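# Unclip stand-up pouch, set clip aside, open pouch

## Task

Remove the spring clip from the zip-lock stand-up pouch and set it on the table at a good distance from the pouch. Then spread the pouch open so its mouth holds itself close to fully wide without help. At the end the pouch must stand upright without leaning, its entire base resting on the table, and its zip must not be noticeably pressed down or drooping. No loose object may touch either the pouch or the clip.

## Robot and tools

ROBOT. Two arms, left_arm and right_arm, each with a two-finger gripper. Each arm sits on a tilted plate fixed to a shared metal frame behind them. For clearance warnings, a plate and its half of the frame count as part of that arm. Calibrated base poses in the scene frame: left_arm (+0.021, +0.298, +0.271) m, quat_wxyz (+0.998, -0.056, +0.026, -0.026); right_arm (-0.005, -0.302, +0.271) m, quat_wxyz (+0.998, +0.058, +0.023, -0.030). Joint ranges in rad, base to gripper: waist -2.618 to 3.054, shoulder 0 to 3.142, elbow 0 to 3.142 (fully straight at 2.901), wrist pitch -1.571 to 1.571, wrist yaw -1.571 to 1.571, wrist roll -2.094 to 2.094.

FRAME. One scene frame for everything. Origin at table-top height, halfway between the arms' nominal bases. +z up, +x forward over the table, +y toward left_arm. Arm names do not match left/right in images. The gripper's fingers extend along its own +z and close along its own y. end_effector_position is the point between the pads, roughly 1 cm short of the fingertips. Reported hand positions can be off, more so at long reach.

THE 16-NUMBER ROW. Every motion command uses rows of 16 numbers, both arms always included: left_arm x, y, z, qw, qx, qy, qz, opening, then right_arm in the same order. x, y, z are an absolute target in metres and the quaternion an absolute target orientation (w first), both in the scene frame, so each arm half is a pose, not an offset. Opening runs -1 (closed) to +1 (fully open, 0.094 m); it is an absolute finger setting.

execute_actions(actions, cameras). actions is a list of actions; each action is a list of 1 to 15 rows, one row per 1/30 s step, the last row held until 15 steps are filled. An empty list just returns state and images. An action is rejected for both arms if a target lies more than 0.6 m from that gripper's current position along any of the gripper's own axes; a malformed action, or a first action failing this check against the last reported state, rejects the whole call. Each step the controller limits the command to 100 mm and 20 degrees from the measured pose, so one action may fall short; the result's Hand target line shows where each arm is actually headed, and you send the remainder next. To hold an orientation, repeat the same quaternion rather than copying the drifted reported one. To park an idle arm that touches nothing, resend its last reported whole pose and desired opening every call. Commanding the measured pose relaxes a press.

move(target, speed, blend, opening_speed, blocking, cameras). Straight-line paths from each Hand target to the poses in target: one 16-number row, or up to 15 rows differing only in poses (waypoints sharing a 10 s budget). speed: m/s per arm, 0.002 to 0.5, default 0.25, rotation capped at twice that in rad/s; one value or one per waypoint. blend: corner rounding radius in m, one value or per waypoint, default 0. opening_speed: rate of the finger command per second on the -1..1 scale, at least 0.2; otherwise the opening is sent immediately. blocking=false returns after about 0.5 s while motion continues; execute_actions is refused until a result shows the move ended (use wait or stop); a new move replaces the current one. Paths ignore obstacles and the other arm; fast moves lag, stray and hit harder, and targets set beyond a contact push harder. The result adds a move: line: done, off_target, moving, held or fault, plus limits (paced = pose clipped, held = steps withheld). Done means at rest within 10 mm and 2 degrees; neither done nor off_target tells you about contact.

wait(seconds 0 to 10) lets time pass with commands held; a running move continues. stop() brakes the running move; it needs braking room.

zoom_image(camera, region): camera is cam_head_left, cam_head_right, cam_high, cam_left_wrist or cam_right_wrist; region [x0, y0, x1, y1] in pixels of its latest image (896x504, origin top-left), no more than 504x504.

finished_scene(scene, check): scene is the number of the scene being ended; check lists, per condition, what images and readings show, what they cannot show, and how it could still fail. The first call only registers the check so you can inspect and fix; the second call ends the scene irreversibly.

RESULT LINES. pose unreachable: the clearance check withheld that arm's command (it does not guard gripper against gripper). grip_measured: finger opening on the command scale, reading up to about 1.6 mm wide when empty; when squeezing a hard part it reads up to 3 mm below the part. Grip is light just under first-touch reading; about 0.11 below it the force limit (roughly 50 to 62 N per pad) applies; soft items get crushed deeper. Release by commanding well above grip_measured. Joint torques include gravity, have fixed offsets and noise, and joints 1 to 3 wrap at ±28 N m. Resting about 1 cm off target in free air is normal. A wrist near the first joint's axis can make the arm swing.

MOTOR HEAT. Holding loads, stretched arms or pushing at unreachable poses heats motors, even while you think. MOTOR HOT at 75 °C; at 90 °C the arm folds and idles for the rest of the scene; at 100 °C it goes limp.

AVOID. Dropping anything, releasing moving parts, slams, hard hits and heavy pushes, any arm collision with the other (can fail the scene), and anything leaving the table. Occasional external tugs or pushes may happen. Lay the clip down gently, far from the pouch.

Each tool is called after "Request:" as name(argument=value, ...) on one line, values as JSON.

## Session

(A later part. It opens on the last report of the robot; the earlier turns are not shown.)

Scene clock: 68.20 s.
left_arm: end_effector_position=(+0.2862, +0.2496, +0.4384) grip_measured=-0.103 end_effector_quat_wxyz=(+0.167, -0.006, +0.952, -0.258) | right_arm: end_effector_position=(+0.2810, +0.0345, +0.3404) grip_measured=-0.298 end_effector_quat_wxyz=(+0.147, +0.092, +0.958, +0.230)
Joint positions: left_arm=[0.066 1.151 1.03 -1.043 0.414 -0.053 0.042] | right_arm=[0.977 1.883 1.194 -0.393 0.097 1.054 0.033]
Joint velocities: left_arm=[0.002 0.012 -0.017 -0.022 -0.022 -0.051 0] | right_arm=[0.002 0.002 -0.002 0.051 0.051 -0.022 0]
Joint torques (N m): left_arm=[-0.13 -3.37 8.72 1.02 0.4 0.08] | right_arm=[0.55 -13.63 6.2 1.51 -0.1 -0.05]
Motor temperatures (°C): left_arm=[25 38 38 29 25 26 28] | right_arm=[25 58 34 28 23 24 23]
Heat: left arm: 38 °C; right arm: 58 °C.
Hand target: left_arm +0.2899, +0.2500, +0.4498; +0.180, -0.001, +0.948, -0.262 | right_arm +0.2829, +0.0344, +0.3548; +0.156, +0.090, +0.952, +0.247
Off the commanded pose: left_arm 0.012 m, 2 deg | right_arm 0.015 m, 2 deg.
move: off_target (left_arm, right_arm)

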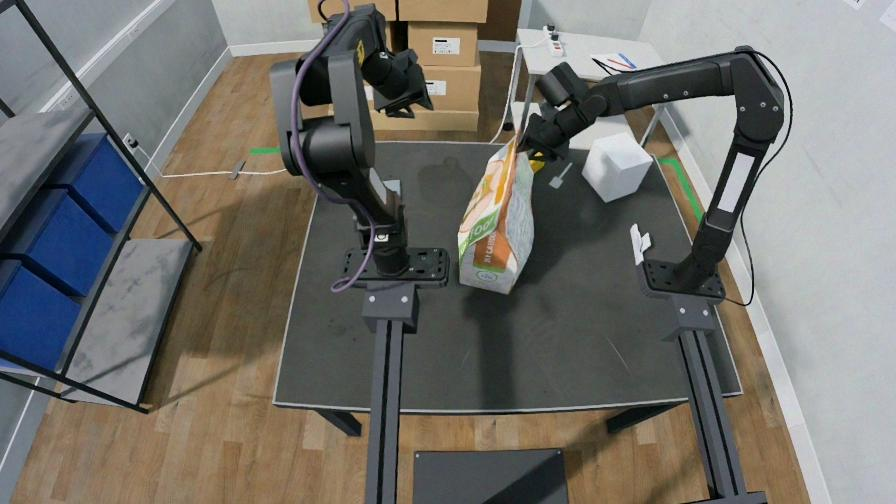

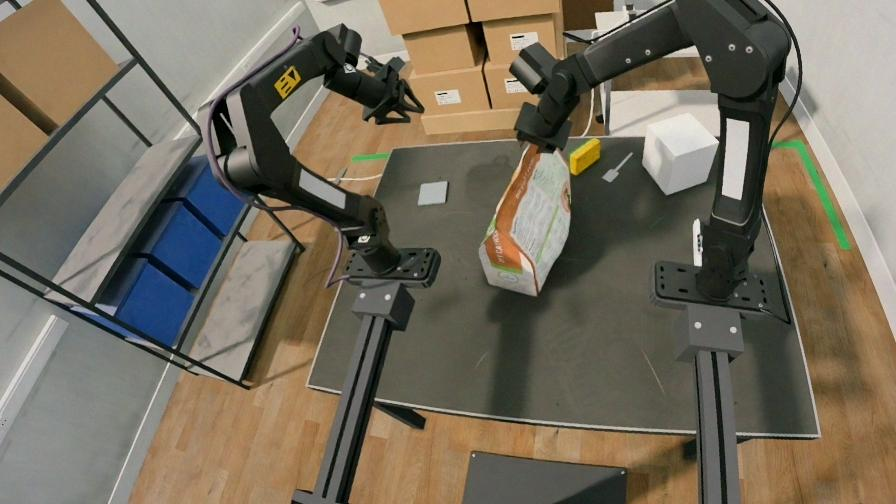

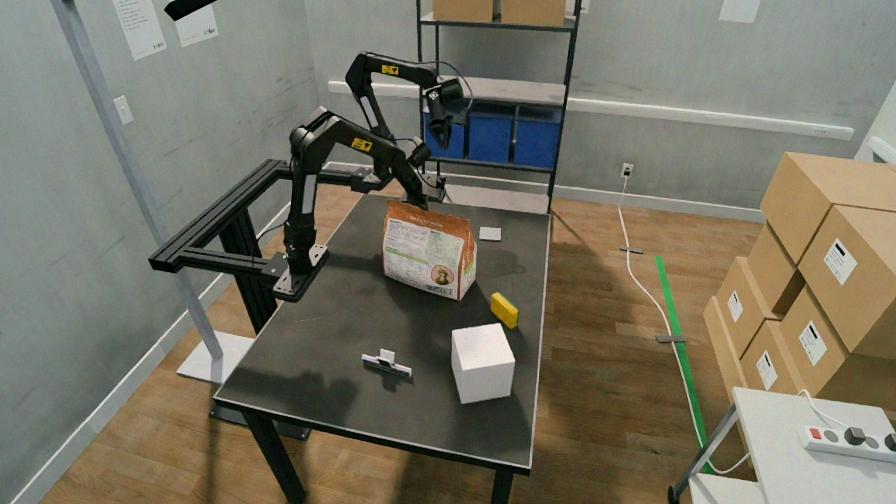

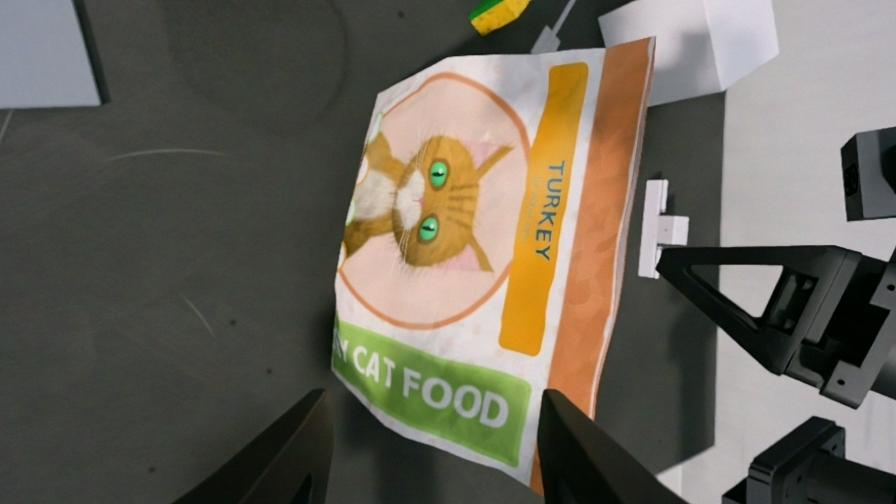

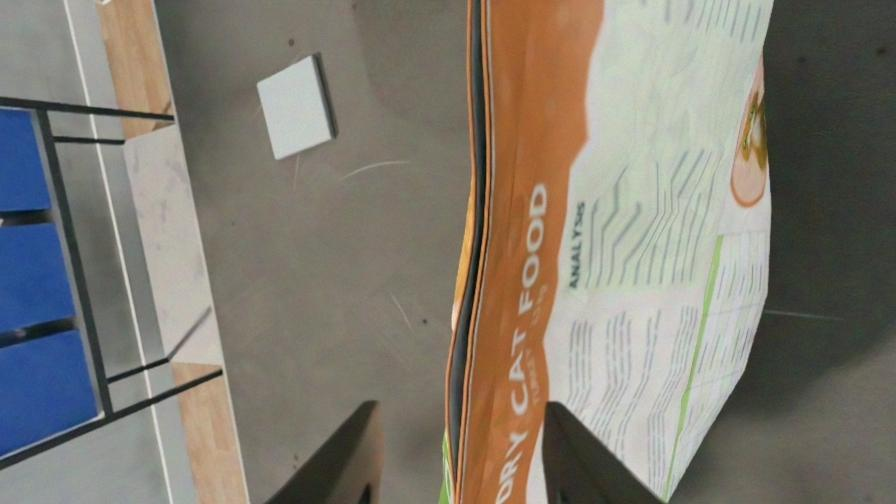

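Request:
move(target=[0.29,0.25,0.45,0.18,-0.001,0.9475,-0.262,-0.1,0.291,0.035,0.336,0.156,0.089,0.952,0.247,-0.3], speed=0.05)

Request:
zoom_image(camera="cam_right_wrist", region=[240, 100, 560, 504])

Scene clock: 69.50 s.
left_arm: end_effector_position=(+0.2861, +0.2496, +0.4383) grip_measured=-0.103 end_effector_quat_wxyz=(+0.167, -0.007, +0.952, -0.258) | right_arm: end_effector_position=(+0.2919, +0.0361, +0.3414) grip_measured=-0.298 end_effector_quat_wxyz=(+0.159, +0.092, +0.951, +0.248)
Joint positions: left_arm=[0.066 1.151 1.03 -1.044 0.414 -0.053 0.042] | right_arm=[0.955 1.883 1.174 -0.324 0.085 1.033 0.033]
Joint velocities: left_arm=[0.017 -0.007 0.017 0.007 -0.022 0.022 0] | right_arm=[-0.017 0.002 -0.012 -0.037 0.022 0.007 -0.001]
Joint torques (N m): left_arm=[-0.14 -3.37 8.76 1.02 0.4 0.07] | right_arm=[0.51 -9.68 6.09 1.6 -0.1 -0.05]
Motor temperatures (°C): left_arm=[25 38 38 29 25 26 28] | right_arm=[25 57 34 28 23 24 23]
Heat: left arm: 38 °C; right arm: 57 °C.
Hand target: left_arm +0.2899, +0.2500, +0.4498; +0.180, -0.001, +0.948, -0.262 | right_arm +0.2910, +0.0351, +0.3360; +0.156, +0.089, +0.952, +0.247
Off the commanded pose: left_arm 0.012 m, 2 deg | right_arm 0.006 m, 1 deg.
move: off_target (left_arm)

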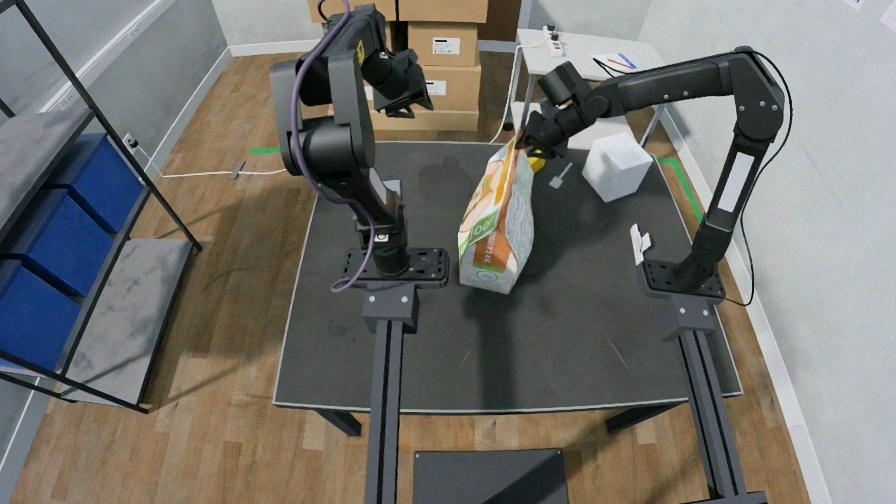

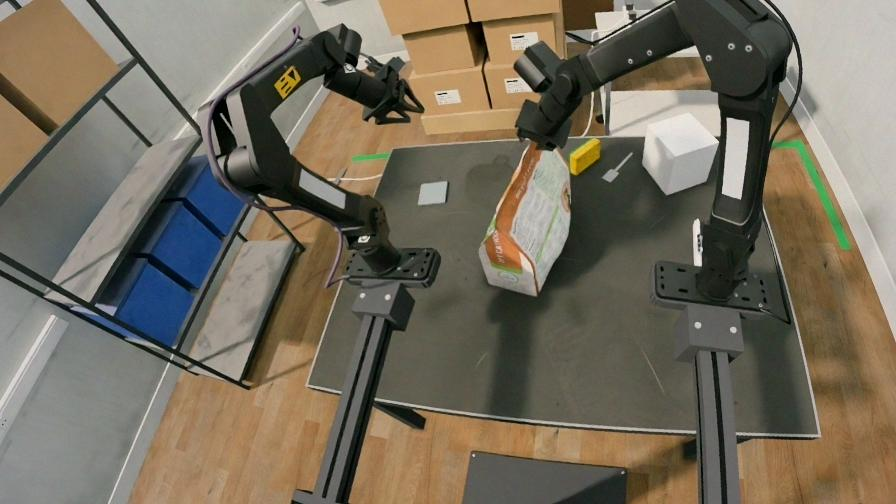

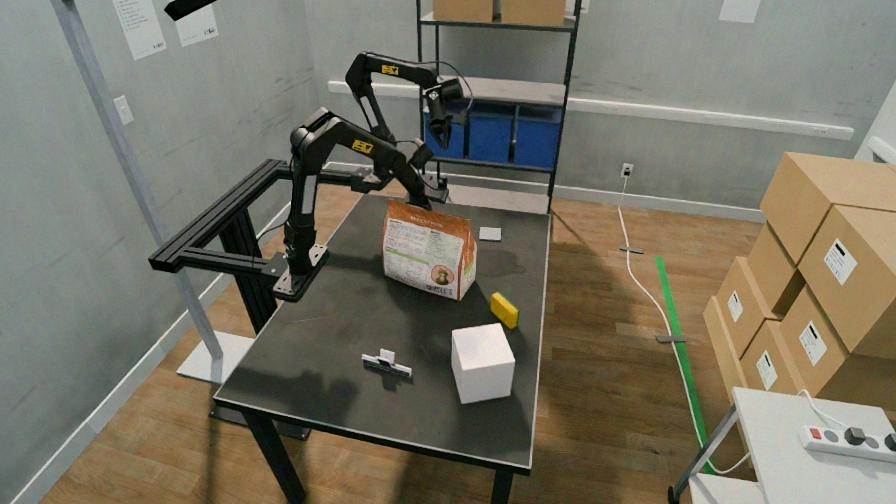

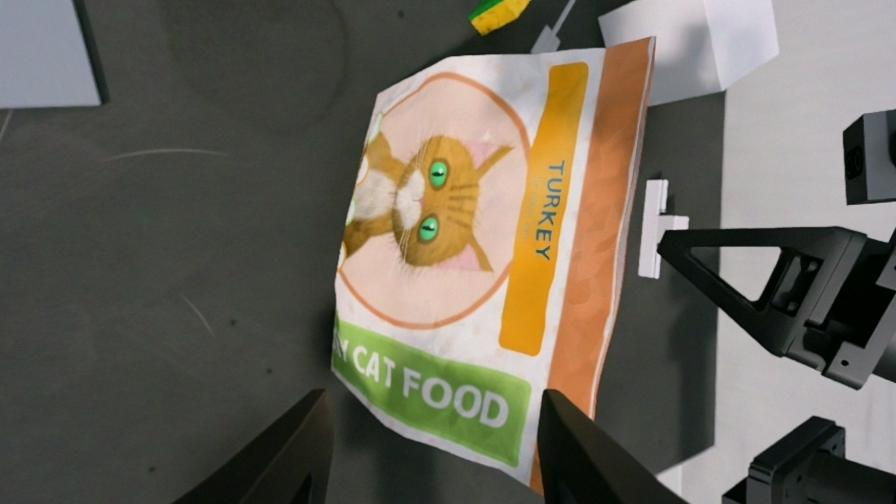

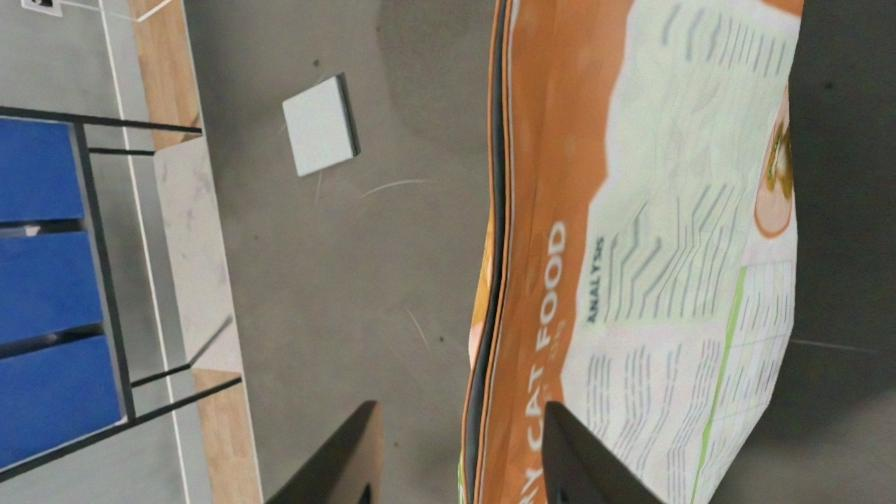

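Scaled by 1.248 from the camera's 896x504 image, which has a finer 1280x720 frame.

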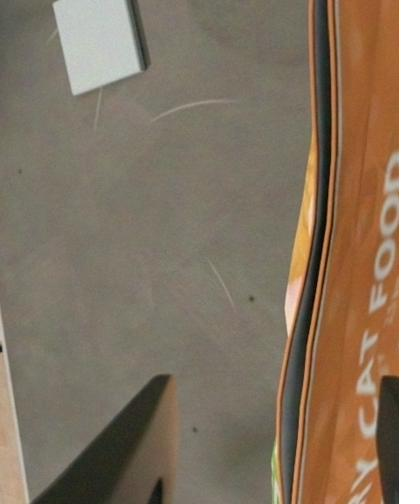

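Request:
move(target=[0.29,0.25,0.45,0.18,-0.001,0.9475,-0.262,-0.1,0.291,0.034,0.318,0.156,0.089,0.952,0.247,-0.3], speed=0.04, cameras=["cam_right_wrist","cam_head_left"])

Request:
zoom_image(camera="cam_right_wrist", region=[250, 250, 650, 504])

Scene clock: 71.40 s.
left_arm: end_effector_position=(+0.2861, +0.2496, +0.4383) grip_measured=-0.103 end_effector_quat_wxyz=(+0.167, -0.007, +0.952, -0.258) | right_arm: end_effector_position=(+0.2922, +0.0351, +0.3268) grip_measured=-0.298 end_effector_quat_wxyz=(+0.161, +0.092, +0.950, +0.252)
Joint positions: left_arm=[0.066 1.151 1.03 -1.044 0.414 -0.053 0.042] | right_arm=[0.948 1.9 1.128 -0.253 0.081 1.027 0.033]
Joint velocities: left_arm=[-0.007 0.002 0.002 -0.095 0.007 -0.007 0] | right_arm=[0.002 -0.007 0.002 0.051 -0.051 -0.007 0]
Joint torques (N m): left_arm=[-0.12 -3.4 8.76 1.03 0.38 0.08] | right_arm=[0.47 -8.96 6.13 1.61 -0.11 -0.05]
Motor temperatures (°C): left_arm=[25 38 38 29 25 26 28] | right_arm=[25 56 34 28 23 24 23]
Heat: left arm: 38 °C; right arm: 56 °C.
Hand target: left_arm +0.2900, +0.2500, +0.4499; +0.180, -0.001, +0.948, -0.262 | right_arm +0.2910, +0.0340, +0.3180; +0.156, +0.089, +0.952, +0.247
Off the commanded pose: left_arm 0.012 m, 2 deg | right_arm 0.009 m, 1 deg.
move: off_target (left_arm)
Images, in order (width x height): cam_head_left 896x504, cam_right_wrist 896x504.

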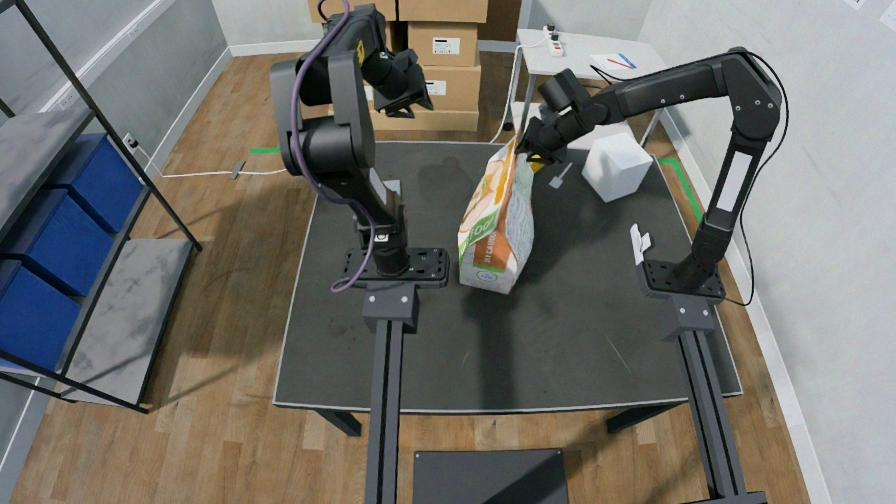

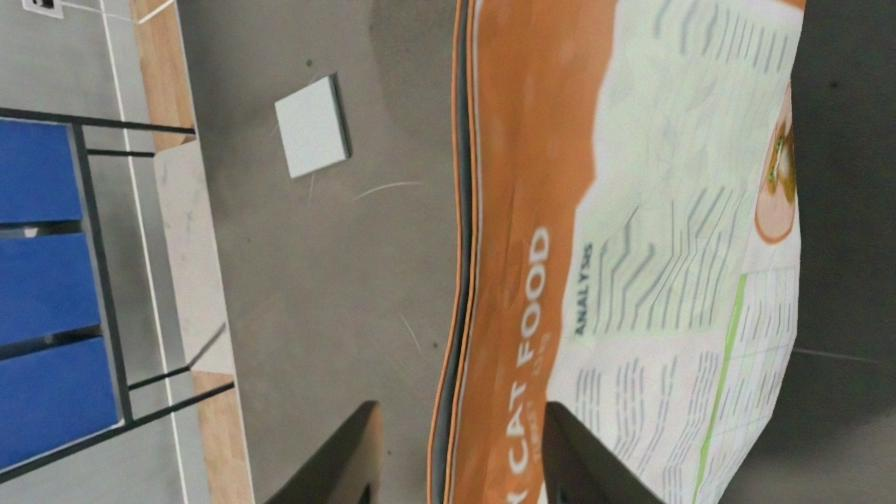

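Scaled by 1.260 from the camera's 896x504 image, which has a finer 1280x720 frame.

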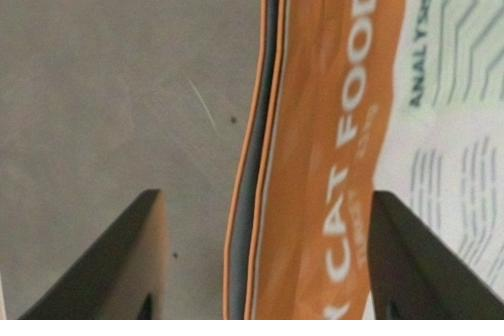

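Request:
move(target=[0.29,0.25,0.45,0.18,-0.001,0.9475,-0.262,-0.1,0.291,0.0275,0.308,0.156,0.089,0.952,0.247,-0.3], speed=0.04, cameras=["cam_right_wrist","cam_head_left"])

Request:
zoom_image(camera="cam_right_wrist", region=[250, 250, 650, 504])

Scene clock: 72.70 s.
left_arm: end_effector_position=(+0.2861, +0.2496, +0.4383) grip_measured=-0.103 end_effector_quat_wxyz=(+0.167, -0.007, +0.952, -0.258) | right_arm: end_effector_position=(+0.2930, +0.0287, +0.3174) grip_measured=-0.298 end_effector_quat_wxyz=(+0.162, +0.093, +0.950, +0.252)
Joint positions: left_arm=[0.066 1.151 1.03 -1.044 0.414 -0.053 0.042] | right_arm=[0.933 1.9 1.088 -0.21 0.074 1.014 0.033]
Joint velocities: left_arm=[-0.007 -0.027 -0.022 -0.037 0.007 0.007 0] | right_arm=[-0.002 0.012 0.002 0.051 0.007 0.022 -0.001]
Joint torques (N m): left_arm=[-0.12 -3.37 8.73 1.03 0.38 0.07] | right_arm=[0.5 -8.76 5.91 1.6 -0.12 -0.05]
Motor temperatures (°C): left_arm=[25 38 38 29 25 26 28] | right_arm=[25 55 34 28 23 24 23]
Heat: left arm: 38 °C; right arm: 55 °C.
Hand target: left_arm +0.2900, +0.2500, +0.4499; +0.180, -0.001, +0.948, -0.262 | right_arm +0.2912, +0.0274, +0.3081; +0.156, +0.089, +0.952, +0.247
Off the commanded pose: left_arm 0.012 m, 2 deg | right_arm 0.010 m, 1 deg.
move: off_target (left_arm)
Images, in order (width x height): cam_head_left 896x504, cam_right_wrist 896x504.

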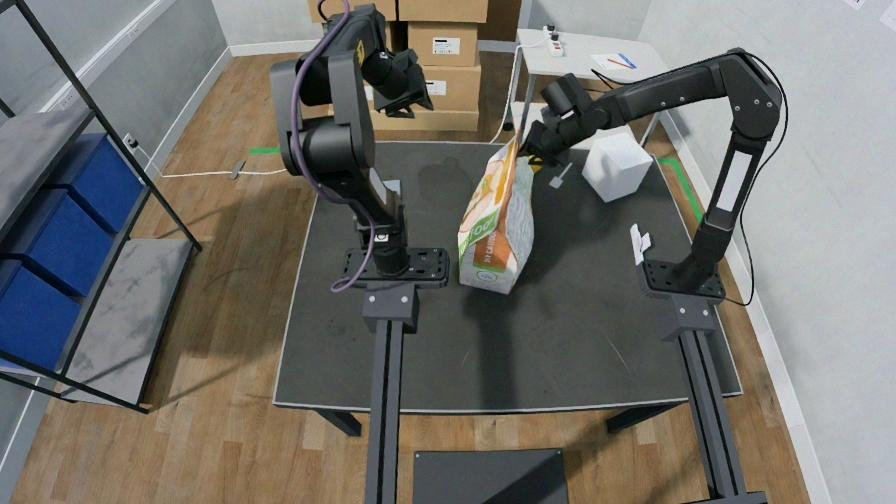

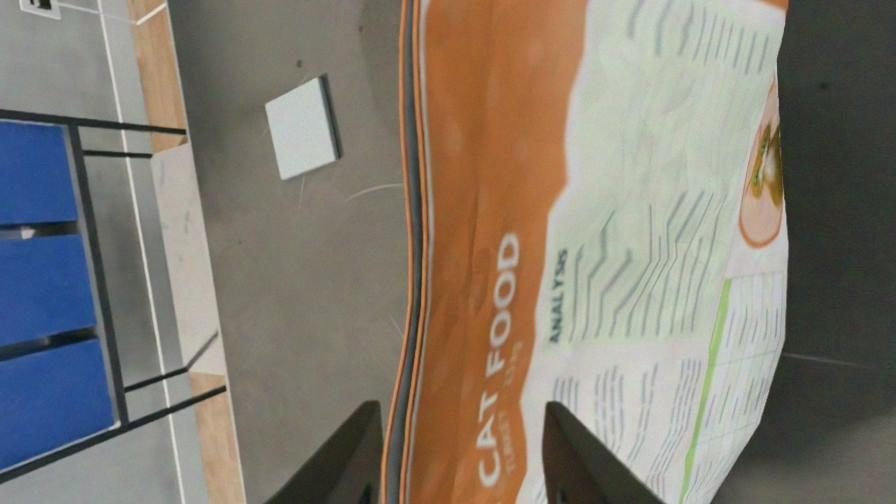

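Scaled by 1.260 from the camera's 896x504 image, which has a finer 1280x720 frame.

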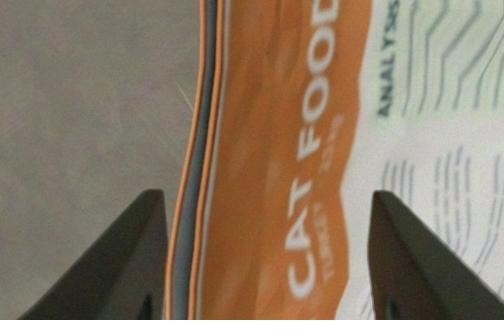

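Request:
zoom_image(camera="cam_head_left", region=[440, 110, 620, 211])

Request:
wait(seconds=0)

Request:
zoom_image(camera="cam_left_wrist", region=[450, 100, 896, 500])

Request:
zoom_image(camera="cam_head_right", region=[340, 110, 520, 211])

Scaled by 2.800 from the camera's 896x504 image, which has a finer 1280x720 frame.

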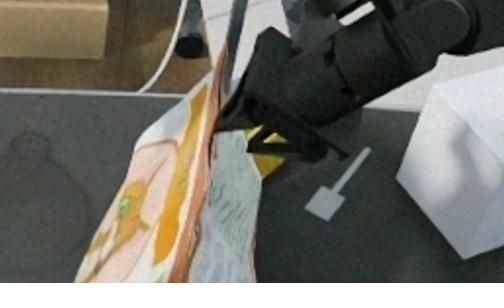

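Scene clock: 73.17 s.
left_arm: end_effector_position=(+0.2861, +0.2496, +0.4383) grip_measured=-0.103 end_effector_quat_wxyz=(+0.167, -0.007, +0.952, -0.258) | right_arm: end_effector_position=(+0.2930, +0.0288, +0.3175) grip_measured=-0.298 end_effector_quat_wxyz=(+0.162, +0.093, +0.949, +0.252)
Joint positions: left_arm=[0.066 1.151 1.03 -1.044 0.414 -0.053 0.042] | right_arm=[0.933 1.9 1.088 -0.209 0.074 1.014 0.033]
Joint velocities: left_arm=[0.007 0.012 -0.007 -0.037 -0.007 -0.007 -0.001] | right_arm=[-0.007 -0.002 0.007 -0.007 -0.051 0.037 0]
Joint torques (N m): left_arm=[-0.12 -3.37 8.75 1.03 0.39 0.08] | right_arm=[0.49 -8.77 5.91 1.61 -0.12 -0.06]
Motor temperatures (°C): left_arm=[25 38 38 29 25 26 28] | right_arm=[25 54 34 28 23 24 23]
Heat: left arm: 38 °C; right arm: 54 °C.
Hand target: left_arm +0.2900, +0.2500, +0.4499; +0.180, -0.001, +0.948, -0.262 | right_arm +0.2912, +0.0274, +0.3081; +0.156, +0.089, +0.952, +0.247
Tool commands: left_gripper/opening=-0.1 right_gripper/opening=-0.3
Off the commanded pose: left_arm 0.012 m, 2 deg | right_arm 0.010 m, 1 deg.

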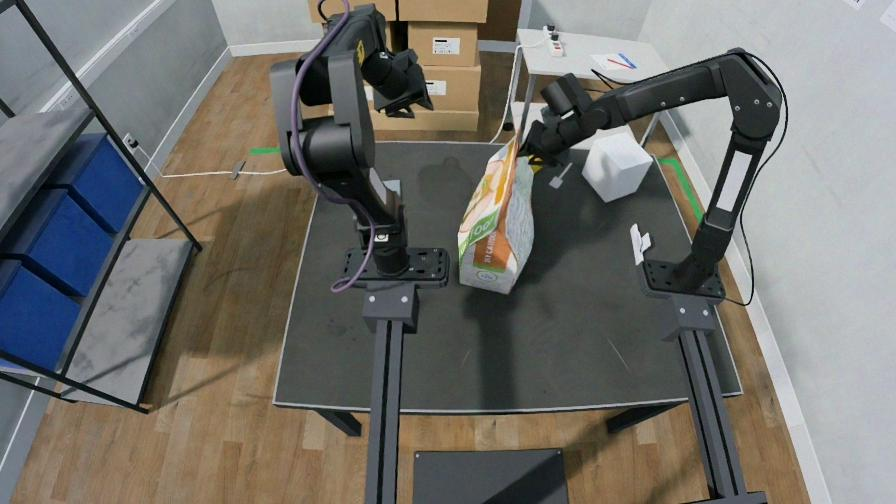

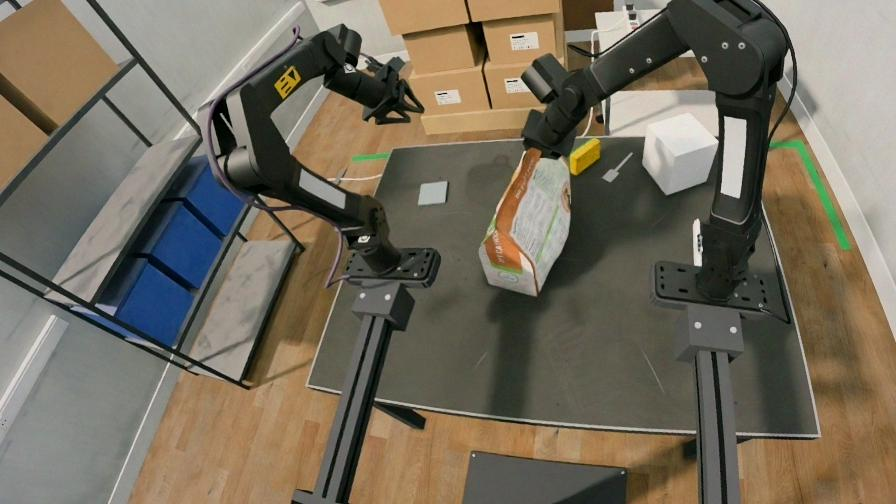

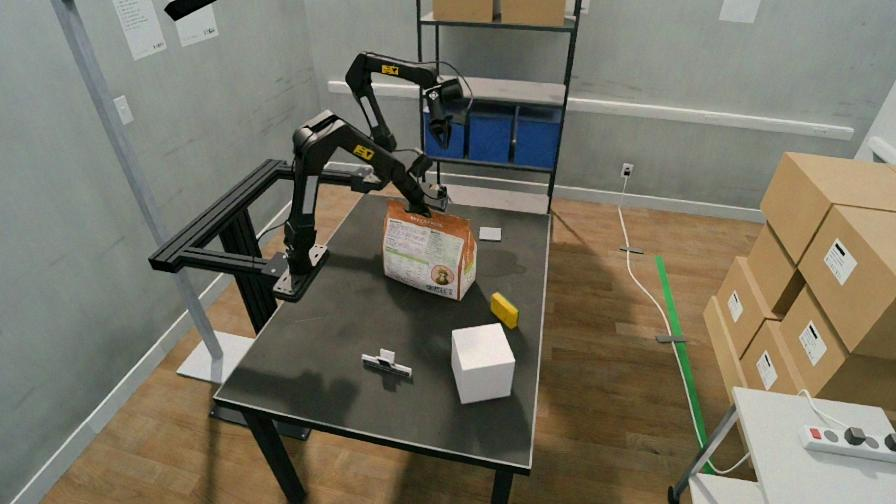

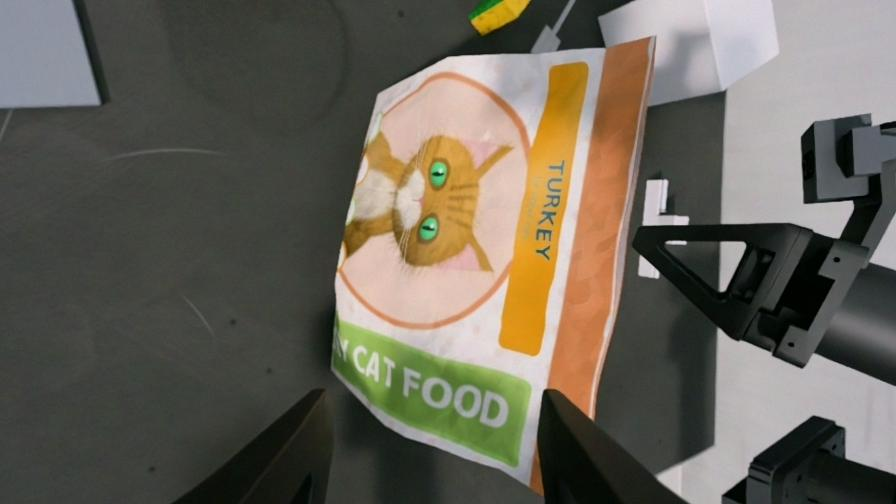

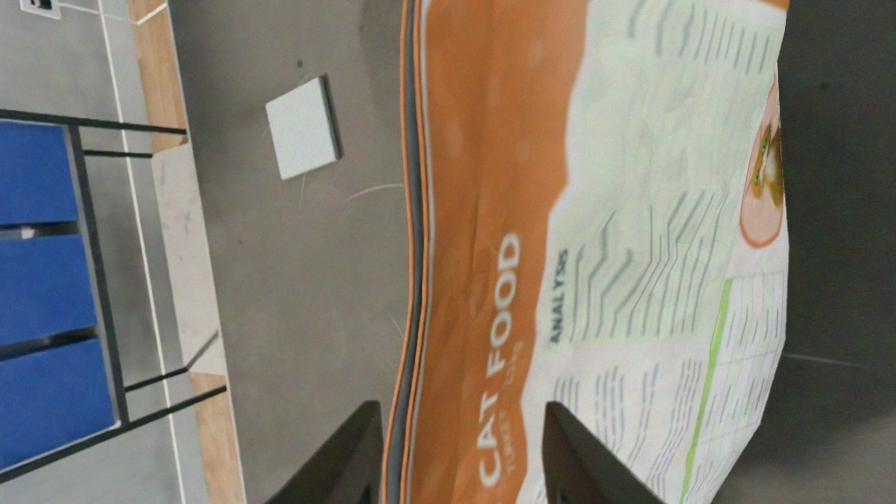

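Scaled by 1.130 from the camera's 896x504 image, which has a finer 1280x720 frame.

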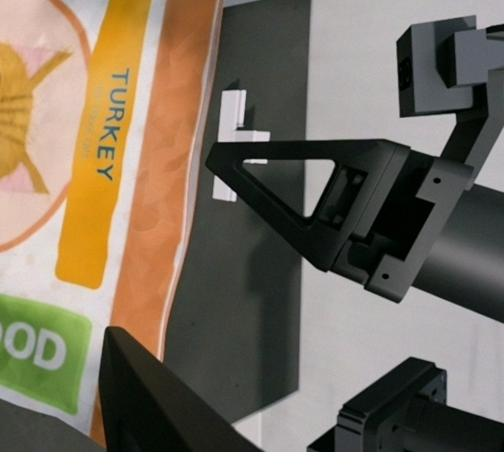

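Scaled by 2.800 from the camera's 896x504 image, which has a finer 1280x720 frame.

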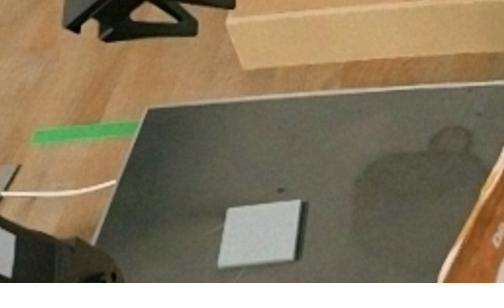

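Request:
move(target=[0.29,0.25,0.45,0.18,-0.001,0.9475,-0.262,-0.1,0.291,0.0275,0.300,0.156,0.089,0.952,0.247,-0.3], speed=0.04, cameras=["cam_right_wrist","cam_left_wrist"])

Request:
zoom_image(camera="cam_right_wrist", region=[250, 250, 650, 504])

Request:
zoom_image(camera="cam_left_wrist", region=[500, 150, 750, 350])

Scene clock: 75.57 s.
left_arm: end_effector_position=(+0.2861, +0.2496, +0.4383) grip_measured=-0.103 end_effector_quat_wxyz=(+0.167, -0.007, +0.952, -0.258) | right_arm: end_effector_position=(+0.2922, +0.0295, +0.3096) grip_measured=-0.298 end_effector_quat_wxyz=(+0.162, +0.091, +0.950, +0.252)
Joint positions: left_arm=[0.066 1.151 1.03 -1.044 0.414 -0.053 0.042] | right_arm=[0.933 1.916 1.072 -0.178 0.072 1.012 0.033]
Joint velocities: left_arm=[0.007 0.002 -0.012 0.081 0.022 0.037 0.001] | right_arm=[-0.007 0.007 -0.012 -0.022 -0.022 0.007 0.001]
Joint torques (N m): left_arm=[-0.14 -3.37 8.73 1.03 0.39 0.07] | right_arm=[0.36 -8.8 5.85 1.61 -0.11 -0.05]
Motor temperatures (°C): left_arm=[25 38 38 29 25 26 28] | right_arm=[25 53 34 29 23 24 23]
Heat: left arm: 38 °C; right arm: 53 °C.
Hand target: left_arm +0.2900, +0.2500, +0.4499; +0.180, -0.001, +0.948, -0.262 | right_arm +0.2910, +0.0274, +0.3001; +0.156, +0.089, +0.952, +0.247
Off the commanded pose: left_arm 0.012 m, 2 deg | right_arm 0.010 m, 1 deg.
move: off_target (left_arm)
Images, in order (width x height): cam_left_wrist 896x504, cam_right_wrist 896x504.

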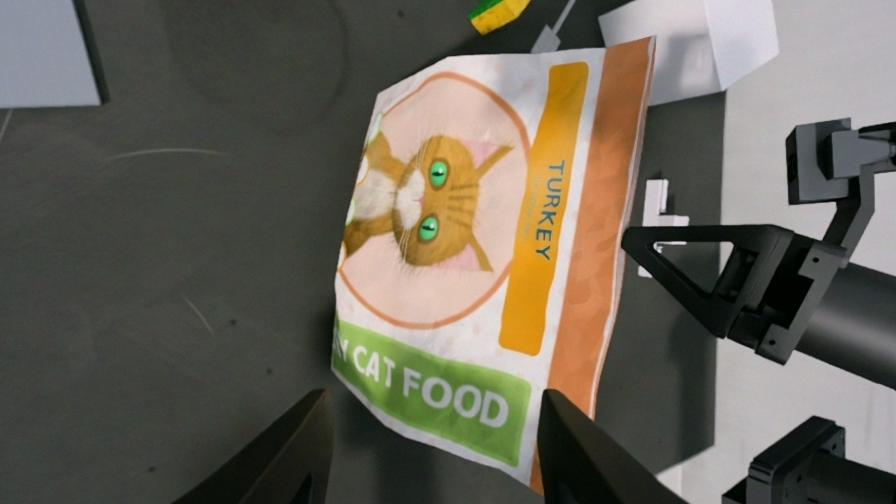

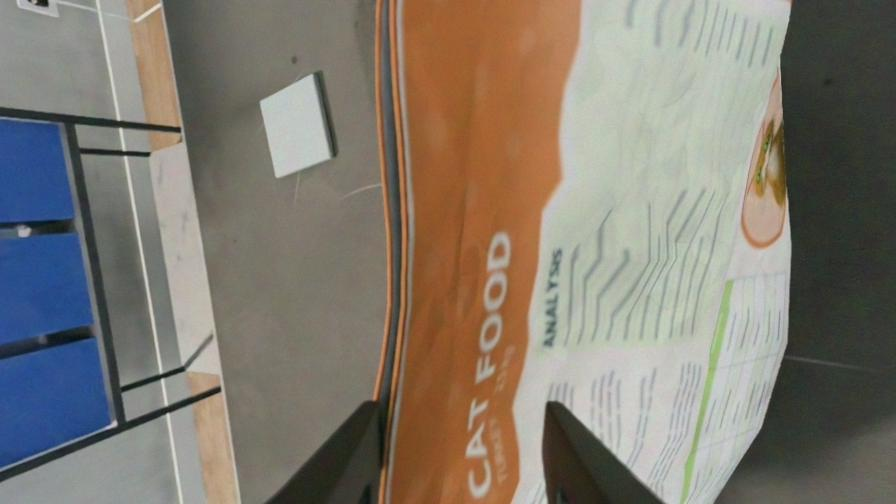

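Scaled by 1.260 from the camera's 896x504 image, which has a finer 1280x720 frame.

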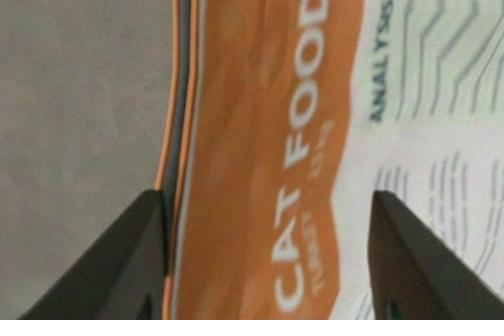

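Scaled by 2.016 from the camera's 896x504 image, which has a finer 1280x720 frame.

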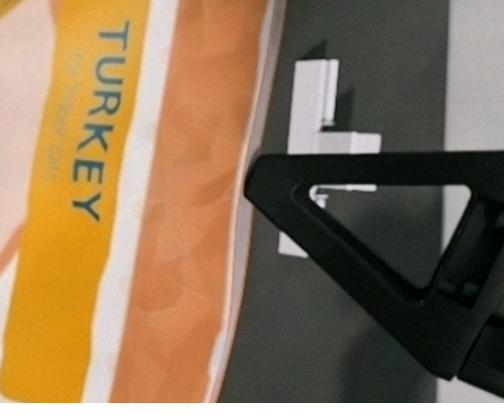

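Request:
move(target=[0.29,0.25,0.45,0.18,-0.001,0.9475,-0.262,-0.1,0.291,0.0245,0.292,0.156,0.089,0.952,0.247,-0.3], speed=0.03, cameras=["cam_right_wrist","cam_left_wrist"])

Request:
zoom_image(camera="cam_right_wrist", region=[250, 250, 650, 504])

Request:
zoom_image(camera="cam_left_wrist", region=[500, 150, 750, 350])

Scene clock: 76.87 s.
left_arm: end_effector_position=(+0.2860, +0.2496, +0.4383) grip_measured=-0.103 end_effector_quat_wxyz=(+0.166, -0.007, +0.952, -0.258) | right_arm: end_effector_position=(+0.2929, +0.0264, +0.3017) grip_measured=-0.298 end_effector_quat_wxyz=(+0.162, +0.092, +0.949, +0.253)
Joint positions: left_arm=[0.066 1.151 1.03 -1.044 0.414 -0.053 0.042] | right_arm=[0.924 1.925 1.048 -0.144 0.068 1.005 0.033]
Joint velocities: left_arm=[-0.022 -0.017 -0.022 -0.022 -0.007 0.022 0] | right_arm=[-0.002 0.002 -0.002 0.051 -0.037 -0.11 0.002]
Joint torques (N m): left_arm=[-0.12 -3.37 8.72 1.03 0.4 0.07] | right_arm=[0.46 -8.73 5.75 1.61 -0.11 -0.06]
Motor temperatures (°C): left_arm=[25 38 38 28 25 26 28] | right_arm=[25 52 34 29 23 24 23]
Heat: left arm: 38 °C; right arm: 52 °C.
Hand target: left_arm +0.2899, +0.2500, +0.4498; +0.180, -0.001, +0.948, -0.262 | right_arm +0.2910, +0.0244, +0.2920; +0.156, +0.089, +0.952, +0.247
Off the commanded pose: left_arm 0.012 m, 2 deg | right_arm 0.010 m, 1 deg.
move: off_target (left_arm)
Images, in order (width x height): cam_left_wrist 896x504, cam_right_wrist 896x504.

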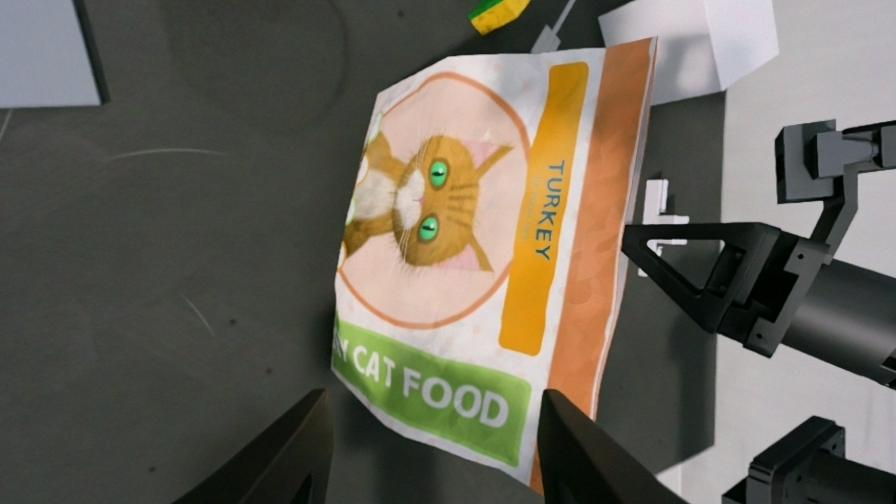

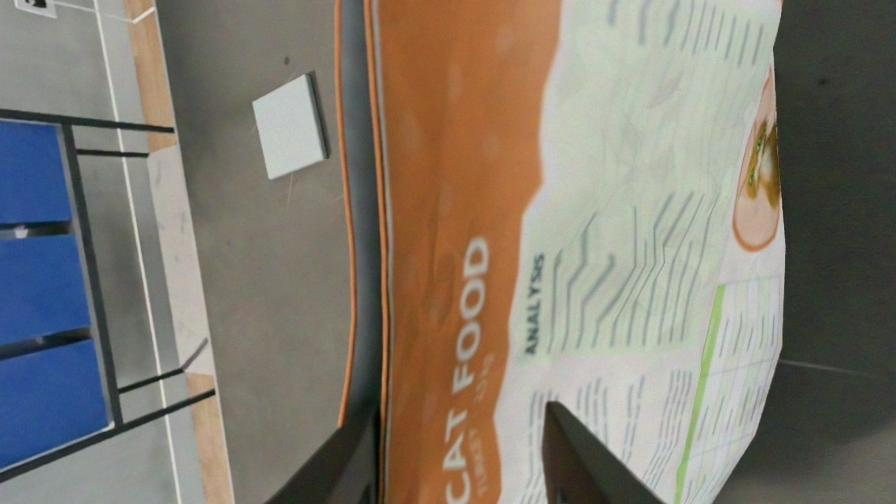

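Scaled by 1.260 from the camera's 896x504 image, which has a finer 1280x720 frame.

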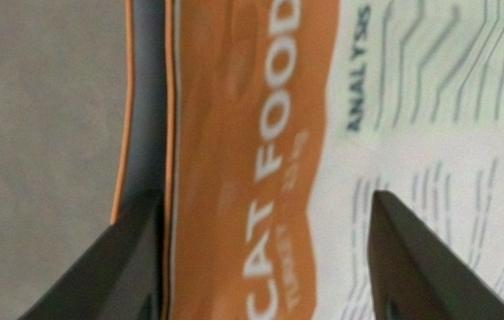

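Scaled by 2.016 from the camera's 896x504 image, which has a finer 1280x720 frame.

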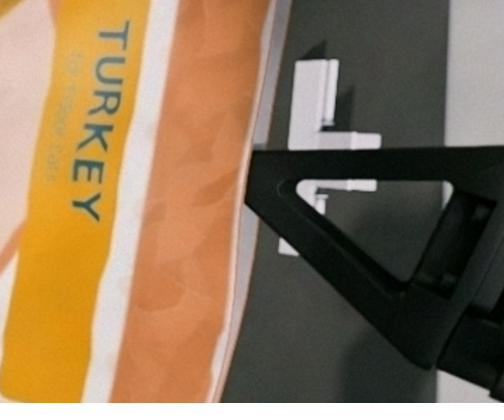

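Request:
move(target=[0.29,0.25,0.45,0.18,-0.001,0.9475,-0.262,-0.1,0.291,0.0275,0.278,0.156,0.089,0.952,0.247,-0.3], speed=0.03, cameras=["cam_right_wrist","cam_left_wrist"])

Request:
zoom_image(camera="cam_right_wrist", region=[250, 250, 650, 504])

Request:
zoom_image(camera="cam_left_wrist", region=[500, 150, 750, 350])

Scene clock: 78.23 s.
left_arm: end_effector_position=(+0.2860, +0.2496, +0.4383) grip_measured=-0.103 end_effector_quat_wxyz=(+0.166, -0.007, +0.952, -0.258) | right_arm: end_effector_position=(+0.2937, +0.0298, +0.2886) grip_measured=-0.298 end_effector_quat_wxyz=(+0.163, +0.092, +0.949, +0.254)
Joint positions: left_arm=[0.066 1.151 1.03 -1.044 0.414 -0.053 0.042] | right_arm=[0.924 1.964 1.037 -0.091 0.067 1.005 0.033]
Joint velocities: left_arm=[0.017 0.002 -0.002 -0.051 0.051 -0.037 0.001] | right_arm=[-0.002 0.002 0.007 -0.037 -0.037 -0.066 0]
Joint torques (N m): left_arm=[-0.12 -3.37 8.73 1.04 0.39 0.08] | right_arm=[0.61 -8.83 5.55 1.59 -0.11 -0.05]
Motor temperatures (°C): left_arm=[25 38 38 28 25 26 28] | right_arm=[25 52 34 29 23 24 23]
Heat: left arm: 38 °C; right arm: 52 °C.
Hand target: left_arm +0.2900, +0.2500, +0.4499; +0.180, -0.001, +0.948, -0.262 | right_arm +0.2909, +0.0273, +0.2780; +0.156, +0.089, +0.952, +0.247
Off the commanded pose: left_arm 0.012 m, 2 deg | right_arm 0.011 m, 1 deg.
move: off_target (left_arm, right_arm)
Images, in order (width x height): cam_left_wrist 896x504, cam_right_wrist 896x504.

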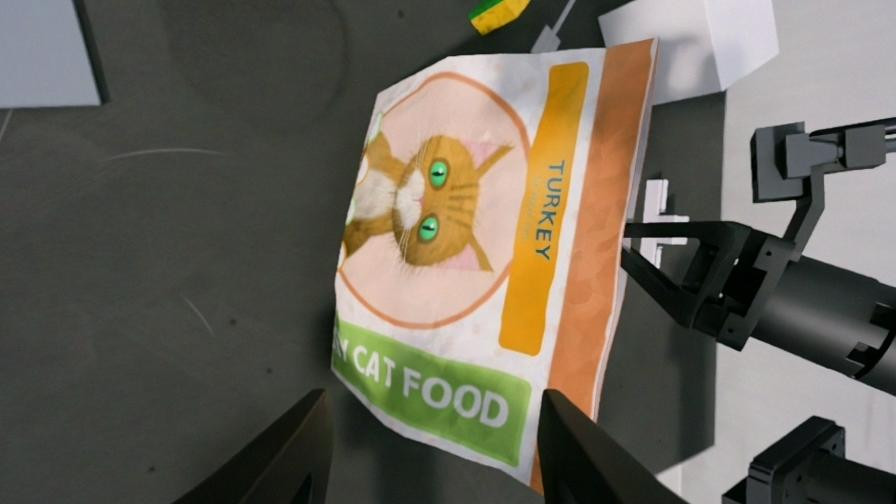

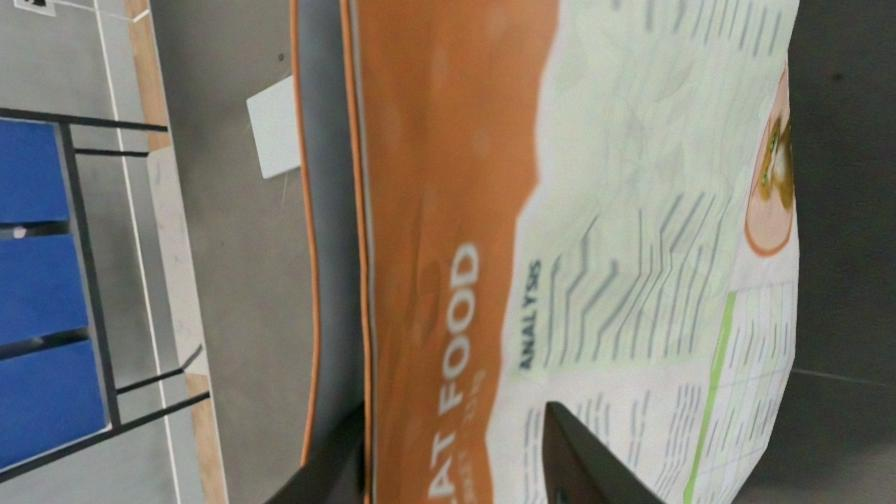

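Scaled by 1.260 from the camera's 896x504 image, which has a finer 1280x720 frame.

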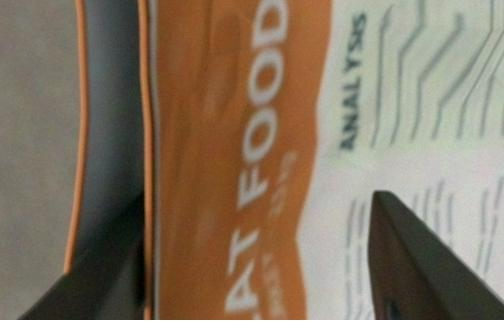

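Scaled by 2.016 from the camera's 896x504 image, which has a finer 1280x720 frame.

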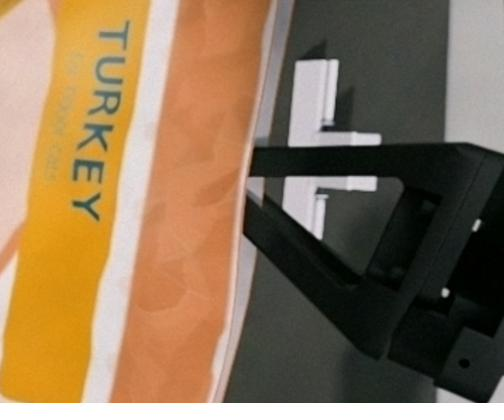

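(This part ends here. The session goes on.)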